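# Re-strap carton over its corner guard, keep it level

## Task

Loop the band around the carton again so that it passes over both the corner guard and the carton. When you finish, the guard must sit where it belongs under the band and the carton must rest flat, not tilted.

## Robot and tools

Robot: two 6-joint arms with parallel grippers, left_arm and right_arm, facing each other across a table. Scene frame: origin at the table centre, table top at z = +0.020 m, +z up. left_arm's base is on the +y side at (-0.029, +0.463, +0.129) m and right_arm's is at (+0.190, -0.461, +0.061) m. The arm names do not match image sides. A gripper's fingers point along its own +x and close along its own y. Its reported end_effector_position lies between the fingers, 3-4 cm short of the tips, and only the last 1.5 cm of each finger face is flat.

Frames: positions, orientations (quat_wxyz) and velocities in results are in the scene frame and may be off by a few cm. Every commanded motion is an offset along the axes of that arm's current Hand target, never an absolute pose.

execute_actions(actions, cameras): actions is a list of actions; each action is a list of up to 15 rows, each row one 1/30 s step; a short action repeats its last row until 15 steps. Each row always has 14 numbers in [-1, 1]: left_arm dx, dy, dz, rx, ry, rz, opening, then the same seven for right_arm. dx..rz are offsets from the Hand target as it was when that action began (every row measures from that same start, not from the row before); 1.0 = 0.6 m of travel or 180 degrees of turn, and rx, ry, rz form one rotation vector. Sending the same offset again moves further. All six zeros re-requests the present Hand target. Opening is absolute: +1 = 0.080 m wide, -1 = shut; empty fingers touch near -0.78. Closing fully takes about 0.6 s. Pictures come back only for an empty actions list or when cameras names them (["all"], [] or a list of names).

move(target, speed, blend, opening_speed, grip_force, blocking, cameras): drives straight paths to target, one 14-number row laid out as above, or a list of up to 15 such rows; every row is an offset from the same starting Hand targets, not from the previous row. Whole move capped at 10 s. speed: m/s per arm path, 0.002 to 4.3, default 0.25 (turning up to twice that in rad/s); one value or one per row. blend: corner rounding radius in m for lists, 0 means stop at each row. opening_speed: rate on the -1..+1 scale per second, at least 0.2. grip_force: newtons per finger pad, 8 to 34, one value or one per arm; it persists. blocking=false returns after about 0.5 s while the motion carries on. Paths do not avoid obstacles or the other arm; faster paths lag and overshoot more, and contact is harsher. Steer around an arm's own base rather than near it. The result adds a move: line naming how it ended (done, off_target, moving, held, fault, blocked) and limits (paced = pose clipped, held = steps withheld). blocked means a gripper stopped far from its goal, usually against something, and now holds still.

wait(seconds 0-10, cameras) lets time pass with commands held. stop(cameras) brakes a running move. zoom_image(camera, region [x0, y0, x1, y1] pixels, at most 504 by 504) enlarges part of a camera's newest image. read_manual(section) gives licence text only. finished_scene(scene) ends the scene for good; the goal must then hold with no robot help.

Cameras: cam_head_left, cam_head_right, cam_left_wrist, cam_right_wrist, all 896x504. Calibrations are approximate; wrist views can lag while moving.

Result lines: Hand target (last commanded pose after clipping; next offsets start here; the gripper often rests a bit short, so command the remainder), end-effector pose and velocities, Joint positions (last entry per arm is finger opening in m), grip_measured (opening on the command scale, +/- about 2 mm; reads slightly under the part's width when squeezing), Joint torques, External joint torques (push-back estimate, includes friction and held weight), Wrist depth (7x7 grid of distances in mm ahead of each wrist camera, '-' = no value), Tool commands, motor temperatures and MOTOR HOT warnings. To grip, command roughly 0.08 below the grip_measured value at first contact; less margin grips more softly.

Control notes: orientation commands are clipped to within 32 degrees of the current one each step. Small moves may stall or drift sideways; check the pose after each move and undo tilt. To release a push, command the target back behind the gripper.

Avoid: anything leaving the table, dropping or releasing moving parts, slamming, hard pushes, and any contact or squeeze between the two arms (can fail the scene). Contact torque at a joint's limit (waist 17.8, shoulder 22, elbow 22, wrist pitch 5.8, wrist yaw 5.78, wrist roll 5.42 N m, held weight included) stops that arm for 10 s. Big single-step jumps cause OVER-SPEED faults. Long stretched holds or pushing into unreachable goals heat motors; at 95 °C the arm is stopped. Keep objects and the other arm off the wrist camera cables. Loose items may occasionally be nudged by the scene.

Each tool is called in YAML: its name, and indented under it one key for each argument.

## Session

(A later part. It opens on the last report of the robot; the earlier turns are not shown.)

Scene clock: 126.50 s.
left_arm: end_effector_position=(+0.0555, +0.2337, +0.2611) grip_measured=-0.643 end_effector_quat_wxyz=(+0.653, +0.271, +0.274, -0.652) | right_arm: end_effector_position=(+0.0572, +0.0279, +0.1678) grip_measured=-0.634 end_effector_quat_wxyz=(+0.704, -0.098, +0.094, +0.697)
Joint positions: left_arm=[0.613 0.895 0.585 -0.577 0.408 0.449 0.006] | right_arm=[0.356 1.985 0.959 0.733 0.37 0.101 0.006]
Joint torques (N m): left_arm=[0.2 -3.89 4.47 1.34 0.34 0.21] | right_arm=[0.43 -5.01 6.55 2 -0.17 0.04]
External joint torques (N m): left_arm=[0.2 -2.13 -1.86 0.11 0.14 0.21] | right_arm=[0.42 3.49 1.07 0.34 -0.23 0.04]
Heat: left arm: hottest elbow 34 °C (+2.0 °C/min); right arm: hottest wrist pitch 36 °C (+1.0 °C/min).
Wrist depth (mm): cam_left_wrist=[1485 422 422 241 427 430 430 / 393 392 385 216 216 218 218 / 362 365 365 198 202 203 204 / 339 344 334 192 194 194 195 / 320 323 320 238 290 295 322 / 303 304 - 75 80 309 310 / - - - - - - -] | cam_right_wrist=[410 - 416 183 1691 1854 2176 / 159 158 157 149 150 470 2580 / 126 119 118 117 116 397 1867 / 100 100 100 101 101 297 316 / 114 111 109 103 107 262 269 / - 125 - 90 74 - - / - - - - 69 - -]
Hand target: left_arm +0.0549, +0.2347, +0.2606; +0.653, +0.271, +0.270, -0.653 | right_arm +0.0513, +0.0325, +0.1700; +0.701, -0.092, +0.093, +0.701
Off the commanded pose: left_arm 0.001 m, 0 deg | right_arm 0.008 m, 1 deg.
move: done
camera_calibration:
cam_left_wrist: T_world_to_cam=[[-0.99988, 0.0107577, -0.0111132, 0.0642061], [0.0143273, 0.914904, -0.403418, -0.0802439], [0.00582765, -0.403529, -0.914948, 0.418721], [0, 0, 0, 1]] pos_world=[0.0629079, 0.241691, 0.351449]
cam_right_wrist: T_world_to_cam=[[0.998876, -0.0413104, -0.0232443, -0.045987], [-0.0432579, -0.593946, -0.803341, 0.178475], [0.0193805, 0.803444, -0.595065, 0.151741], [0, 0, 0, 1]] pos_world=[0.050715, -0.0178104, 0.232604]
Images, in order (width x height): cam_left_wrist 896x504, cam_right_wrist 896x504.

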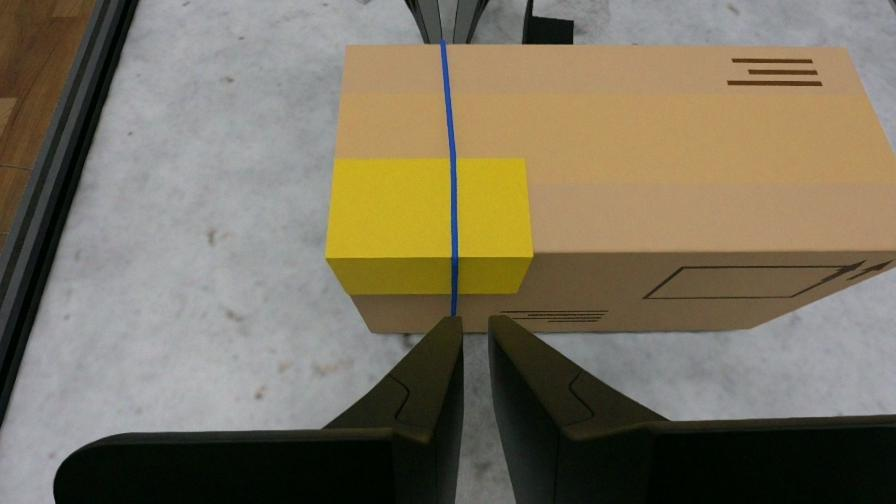

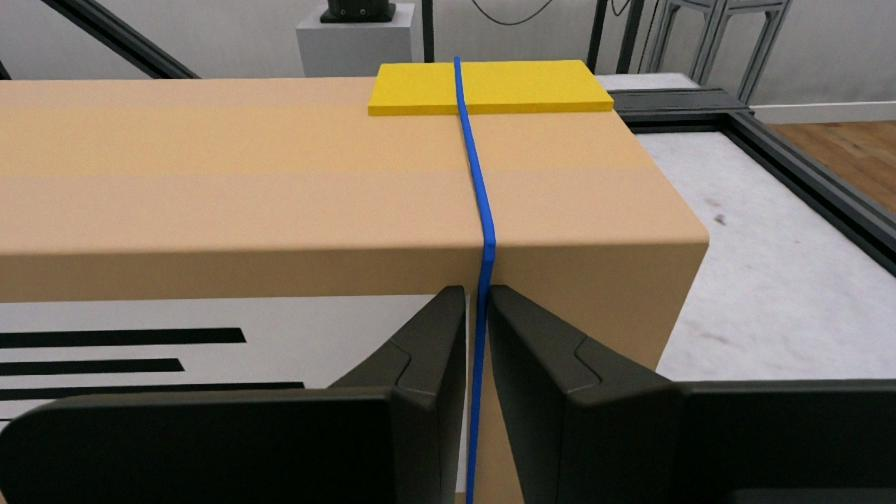

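move:
  target: [0, 0, 0, 0, 0, 0, -0.64, -0.0097, -0.0095, -0.0026, 0, 0, 0, -0.63]
  speed: 0.03
  cameras: ["cam_right_wrist", "cam_left_wrist"]

Scene clock: 127.57 s.
left_arm: end_effector_position=(+0.0555, +0.2337, +0.2611) grip_measured=-0.643 end_effector_quat_wxyz=(+0.653, +0.271, +0.274, -0.652) | right_arm: end_effector_position=(+0.0573, +0.0272, +0.1674) grip_measured=-0.633 end_effector_quat_wxyz=(+0.702, -0.096, +0.094, +0.699)
Joint positions: left_arm=[0.613 0.895 0.585 -0.577 0.408 0.449 0.006] | right_arm=[0.354 1.985 0.952 0.744 0.362 0.101 0.006]
Joint torques (N m): left_arm=[0.19 -3.88 4.47 1.34 0.34 0.21] | right_arm=[-0.13 -6.95 3.78 2.18 -0.13 -0.03]
External joint torques (N m): left_arm=[0.19 -2.07 -1.92 0.1 0.14 0.21] | right_arm=[-0.18 1.45 -1.61 0.54 -0.19 -0.03]
Heat: left arm: hottest elbow 34 °C (+2.0 °C/min); right arm: hottest wrist pitch 36 °C (+1.0 °C/min).
Wrist depth (mm): cam_left_wrist=[1632 420 425 241 429 428 430 / 389 393 385 217 217 218 219 / 360 366 357 197 202 202 204 / 340 341 334 189 194 194 195 / 321 323 324 239 288 296 321 / 303 303 - 75 80 308 312 / - - - - - - -] | cam_right_wrist=[2254 - 410 422 1517 1867 - / 161 160 158 150 150 486 2478 / 127 120 119 117 116 402 2051 / 101 101 101 101 101 299 320 / 115 112 109 103 85 268 267 / - 123 - 90 74 - - / - - - - 69 - -]
Hand target: left_arm +0.0549, +0.2347, +0.2606; +0.653, +0.271, +0.270, -0.653 | right_arm +0.0570, +0.0265, +0.1699; +0.701, -0.092, +0.093, +0.701
Off the commanded pose: left_arm 0.001 m, 0 deg | right_arm 0.003 m, 1 deg.
move: done
camera_calibration:
cam_left_wrist: T_world_to_cam=[[-0.99988, 0.0107577, -0.0111132, 0.0642061], [0.0143273, 0.914904, -0.403418, -0.0802439], [0.00582765, -0.403529, -0.914948, 0.418721], [0, 0, 0, 1]] pos_world=[0.0629079, 0.241691, 0.351449]
cam_right_wrist: T_world_to_cam=[[0.999003, -0.0355039, -0.0270785, -0.0456528], [-0.0428444, -0.591395, -0.805243, 0.177971], [0.0125752, 0.8056, -0.592327, 0.151984], [0, 0, 0, 1]] pos_world=[0.0513211, -0.0188079, 0.232098]
Images, in order (width x height): cam_left_wrist 896x504, cam_right_wrist 896x504.

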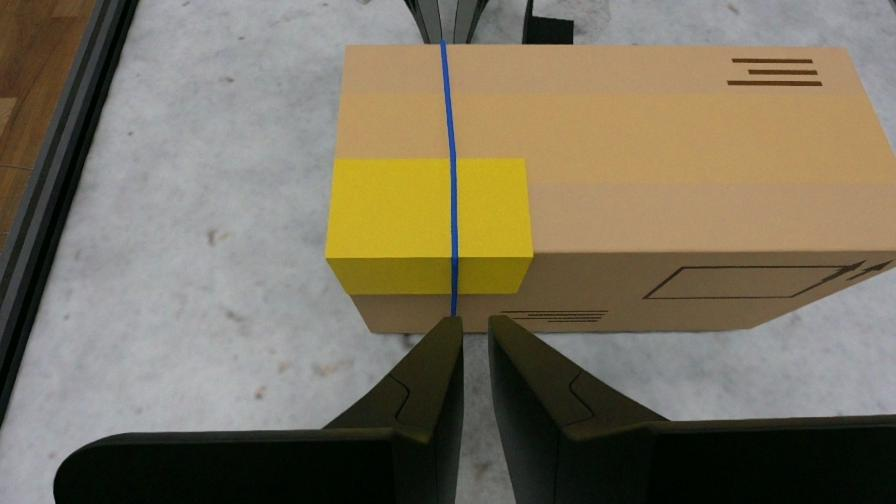

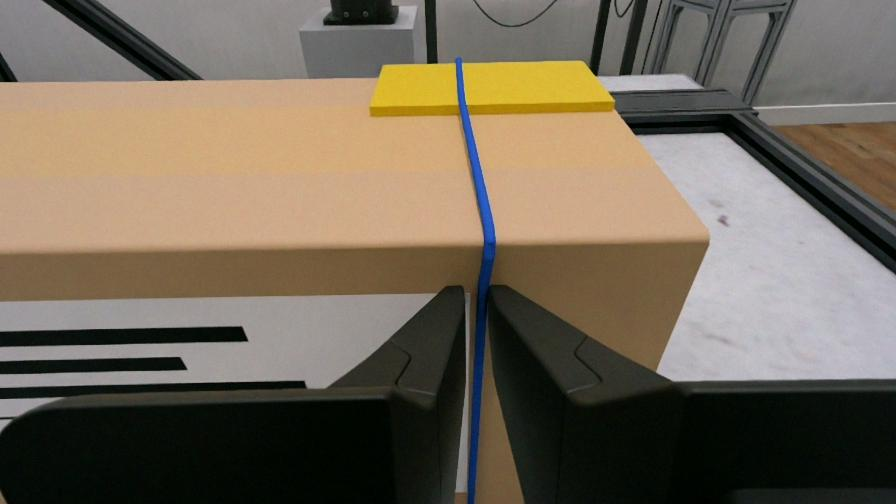

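move:
  target: [0, 0, 0, 0, 0, 0, -0.64, -0.0048, 0.0067, -0.0013, 0, 0, 0, -0.63]
  speed: 0.03
  cameras: ["cam_right_wrist", "cam_left_wrist"]

Scene clock: 128.53 s.
left_arm: end_effector_position=(+0.0555, +0.2337, +0.2611) grip_measured=-0.643 end_effector_quat_wxyz=(+0.653, +0.271, +0.274, -0.652) | right_arm: end_effector_position=(+0.0546, +0.0255, +0.1666) grip_measured=-0.633 end_effector_quat_wxyz=(+0.702, -0.097, +0.093, +0.700)
Joint positions: left_arm=[0.613 0.895 0.585 -0.577 0.408 0.449 0.006] | right_arm=[0.362 1.985 0.949 0.747 0.369 0.101 0.007]
Joint torques (N m): left_arm=[0.19 -3.87 4.46 1.34 0.34 0.21] | right_arm=[0.22 -7.37 3.51 2.03 0.06 0.13]
External joint torques (N m): left_arm=[0.2 -2.04 -1.89 0.11 0.14 0.2] | right_arm=[0.28 1.12 -1.92 0.37 -0.01 0.12]
Heat: left arm: hottest elbow 34 °C (+2.0 °C/min); right arm: hottest wrist pitch 37 °C (+2.0 °C/min).
Wrist depth (mm): cam_left_wrist=[1537 424 421 242 427 426 433 / 388 392 385 215 217 218 219 / 360 364 356 - 202 203 203 / 341 341 336 192 194 194 195 / 319 322 322 238 290 296 323 / 302 303 - 75 80 310 310 / - - - - - - -] | cam_right_wrist=[2215 - - 415 1646 1827 - / 160 170 158 151 152 470 2478 / 126 119 118 117 115 381 401 / 103 103 103 102 101 106 320 / 118 115 112 95 109 262 269 / - 129 - 90 74 - - / - - - - 69 - -]
Hand target: left_arm +0.0549, +0.2347, +0.2606; +0.653, +0.271, +0.270, -0.653 | right_arm +0.0531, +0.0234, +0.1698; +0.701, -0.093, +0.093, +0.701
Off the commanded pose: left_arm 0.001 m, 0 deg | right_arm 0.004 m, 1 deg.
move: done
camera_calibration:
cam_left_wrist: T_world_to_cam=[[-0.99988, 0.0107577, -0.0111132, 0.0642061], [0.0143273, 0.914904, -0.403418, -0.0802439], [0.00582765, -0.403529, -0.914948, 0.418721], [0, 0, 0, 1]] pos_world=[0.0629079, 0.241691, 0.351449]
cam_right_wrist: T_world_to_cam=[[0.999121, -0.0336709, -0.0249512, -0.0435004], [-0.0400498, -0.591816, -0.805078, 0.176025], [0.0123411, 0.80537, -0.592645, 0.152994], [0, 0, 0, 1]] pos_world=[0.0486238, -0.0205073, 0.231299]
Images, in order (width x height): cam_left_wrist 896x504, cam_right_wrist 896x504.

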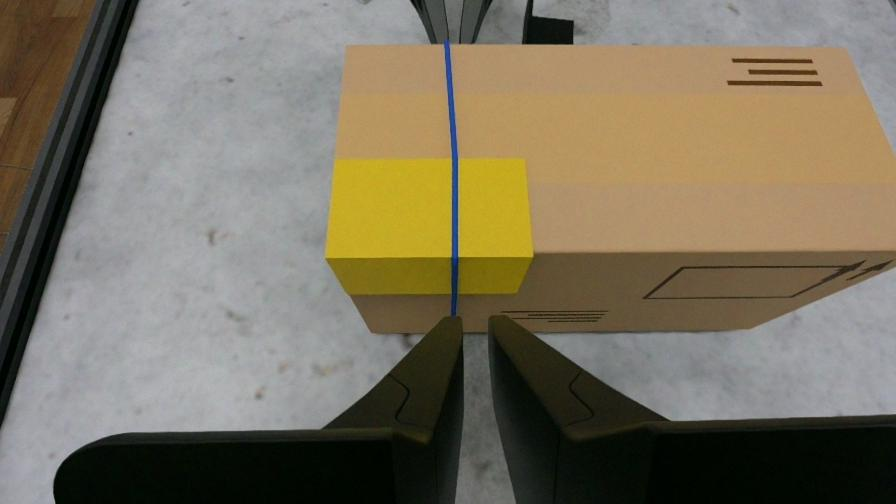

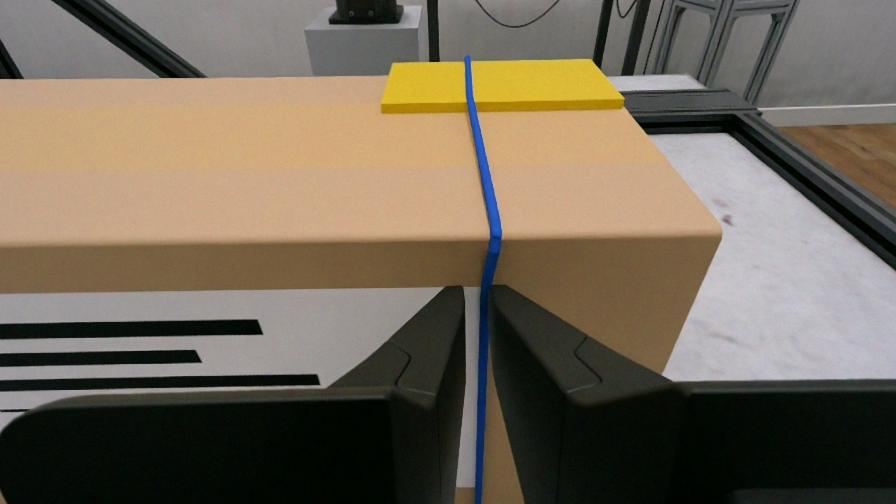

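move:
  target:
    - [0, 0, 0, 0, 0, 0, -0.64, -0.008, -0.004, -0.001, 0, 0, 0, -0.63]
    - [0, 0, 0, 0, 0, 0, -0.64, -0.12, -0.004, 0.01, 0, 0, 0, -0.63]
  speed: [0.04, 0.12]
  blend: [0.002, 0]
  cameras: ["cam_right_wrist", "cam_left_wrist"]

Scene clock: 130.07 s.
left_arm: end_effector_position=(+0.0555, +0.2337, +0.2611) grip_measured=-0.643 end_effector_quat_wxyz=(+0.653, +0.271, +0.274, -0.652) | right_arm: end_effector_position=(+0.0553, -0.0421, +0.1912) grip_measured=-0.633 end_effector_quat_wxyz=(+0.700, -0.097, +0.092, +0.701)
Joint positions: left_arm=[0.613 0.895 0.585 -0.577 0.408 0.449 0.006] | right_arm=[0.44 1.718 0.712 0.709 0.44 0.122 0.007]
Joint torques (N m): left_arm=[0.19 -3.88 4.47 1.34 0.34 0.21] | right_arm=[0.15 -6.24 3.58 1.65 0.15 0.19]
External joint torques (N m): left_arm=[0.22 -2.08 -1.88 0.11 0.13 0.2] | right_arm=[0.15 0.42 -1.98 0.01 0.08 0.18]
Heat: left arm: hottest elbow 34 °C (+2.0 °C/min); right arm: hottest wrist pitch 36 °C (+1.0 °C/min).
Wrist depth (mm): cam_left_wrist=[1510 423 424 425 428 426 433 / 386 393 385 216 218 218 219 / 363 365 362 208 203 202 203 / 341 341 335 193 194 195 196 / 320 320 322 238 290 295 322 / 301 303 - 75 80 310 312 / - - - - - - -] | cam_right_wrist=[497 495 2139 468 - 1800 2580 / 235 233 232 220 233 1925 2750 / 176 175 174 174 179 457 2157 / 188 188 187 187 191 367 366 / 214 208 207 86 206 307 305 / 279 241 - - 74 - - / - - - - 69 - -]
Hand target: left_arm +0.0549, +0.2347, +0.2606; +0.653, +0.271, +0.270, -0.653 | right_arm +0.0555, -0.0446, +0.1943; +0.701, -0.093, +0.093, +0.701
Off the commanded pose: left_arm 0.001 m, 0 deg | right_arm 0.004 m, 1 deg.
move: done
camera_calibration:
cam_left_wrist: T_world_to_cam=[[-0.99988, 0.0107577, -0.0111132, 0.0642061], [0.0143273, 0.914904, -0.403418, -0.0802439], [0.00582765, -0.403529, -0.914948, 0.418721], [0, 0, 0, 1]] pos_world=[0.0629079, 0.241691, 0.351449]
cam_right_wrist: T_world_to_cam=[[0.9993, -0.0290621, -0.0235582, -0.0459323], [-0.0361865, -0.591076, -0.805804, 0.155776], [0.00949362, 0.806092, -0.591714, 0.221992], [0, 0, 0, 1]] pos_world=[0.0494296, -0.0882056, 0.255798]
Images, in order (width x height): cam_left_wrist 896x504, cam_right_wrist 896x504.

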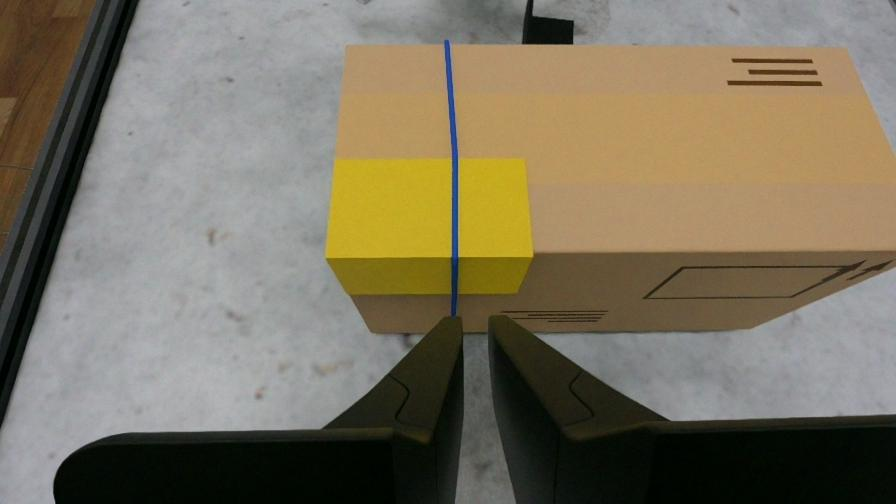

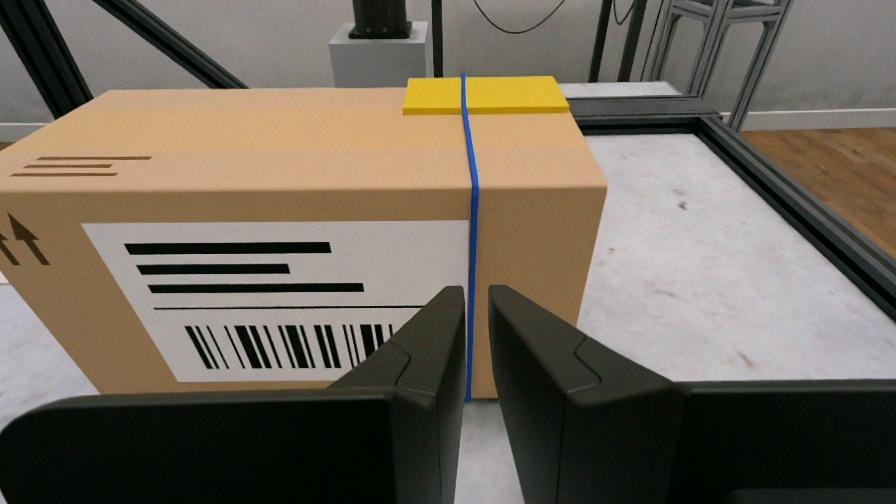

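zoom_image:
  camera: "cam_right_wrist"
  region: [380, 60, 640, 420]

zoom_image:
  camera: "cam_left_wrist"
  region: [300, 20, 580, 350]

Scaled by 1.400 from the camera's 896x504 image, which has a finer 1280x720 frame.

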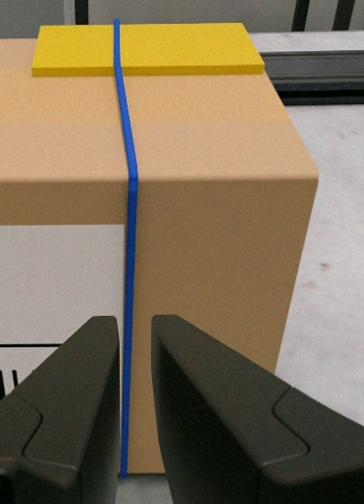

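Scaled by 1.527 from the camera's 896x504 image, which has a finer 1280x720 frame.

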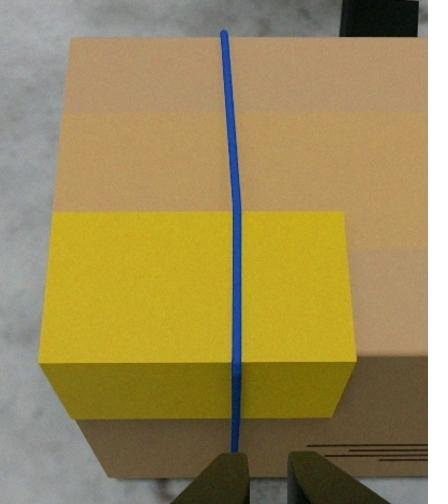

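wait:
  seconds: 0.3
  cameras: ["cam_head_left", "cam_head_right"]

Scene clock: 130.97 s.
left_arm: end_effector_position=(+0.0555, +0.2337, +0.2611) grip_measured=-0.643 end_effector_quat_wxyz=(+0.653, +0.271, +0.274, -0.652) | right_arm: end_effector_position=(+0.0554, -0.0421, +0.1913) grip_measured=-0.633 end_effector_quat_wxyz=(+0.700, -0.097, +0.092, +0.701)
Joint positions: left_arm=[0.613 0.895 0.585 -0.577 0.408 0.449 0.006] | right_arm=[0.44 1.718 0.712 0.709 0.44 0.122 0.007]
Joint torques (N m): left_arm=[0.2 -3.9 4.47 1.34 0.34 0.21] | right_arm=[0.18 -6.33 3.58 1.65 0.12 0.18]
External joint torques (N m): left_arm=[0.2 -2.1 -1.88 0.11 0.14 0.21] | right_arm=[0.18 0.22 -1.87 0.05 0.04 0.18]
Heat: left arm: hottest elbow 34 °C (+2.0 °C/min); right arm: hottest wrist pitch 36 °C (+1.0 °C/min).
Wrist depth (mm): cam_left_wrist=[1555 424 422 426 428 426 430 / 389 391 386 216 217 218 219 / 362 364 356 197 202 202 203 / 341 341 333 190 194 194 195 / 320 322 323 238 290 294 321 / 302 302 - 75 80 310 312 / - - - - - - -] | cam_right_wrist=[478 505 - 524 2139 1896 - / 223 234 232 221 253 1970 2478 / 175 175 174 174 180 458 2176 / 188 187 187 187 191 367 353 / 214 214 208 86 206 307 306 / 278 232 - - 74 - - / - - - - 69 - -]
Hand target: left_arm +0.0549, +0.2347, +0.2606; +0.653, +0.271, +0.270, -0.653 | right_arm +0.0555, -0.0446, +0.1944; +0.701, -0.092, +0.093, +0.701
Tool commands: left_gripper/opening=-0.64 right_gripper/opening=-0.63
Off the commanded pose: left_arm 0.001 m, 0 deg | right_arm 0.004 m, 1 deg.
wait: 0.30 s; at rest from the start
Images, in order (width x height): cam_head_left 896x504, cam_head_right 896x504.

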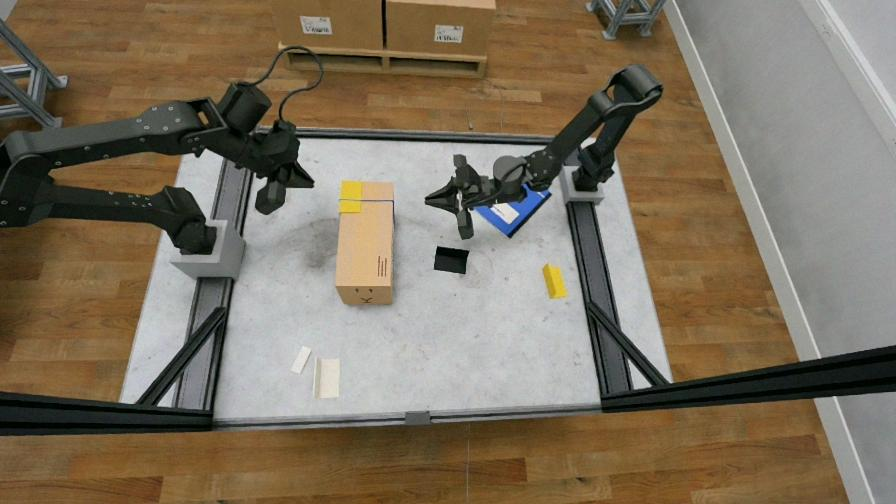

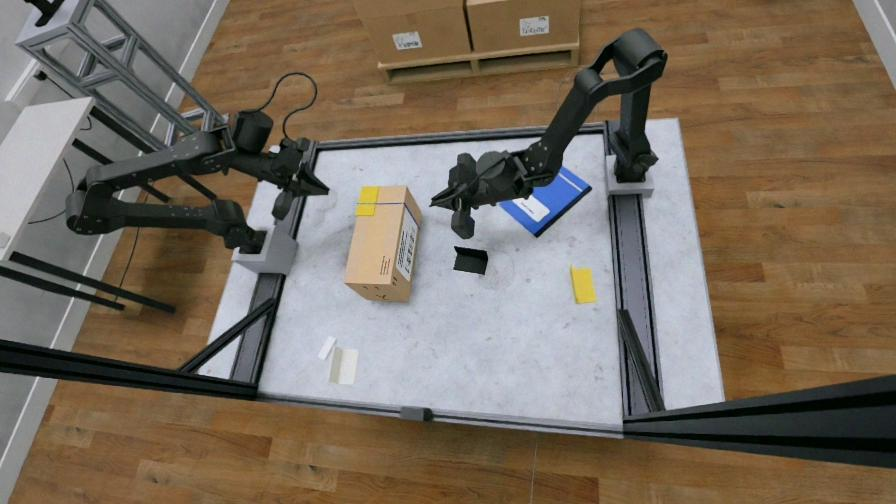

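finished_scene:
  scene: 1

The scene is finished: the task was done.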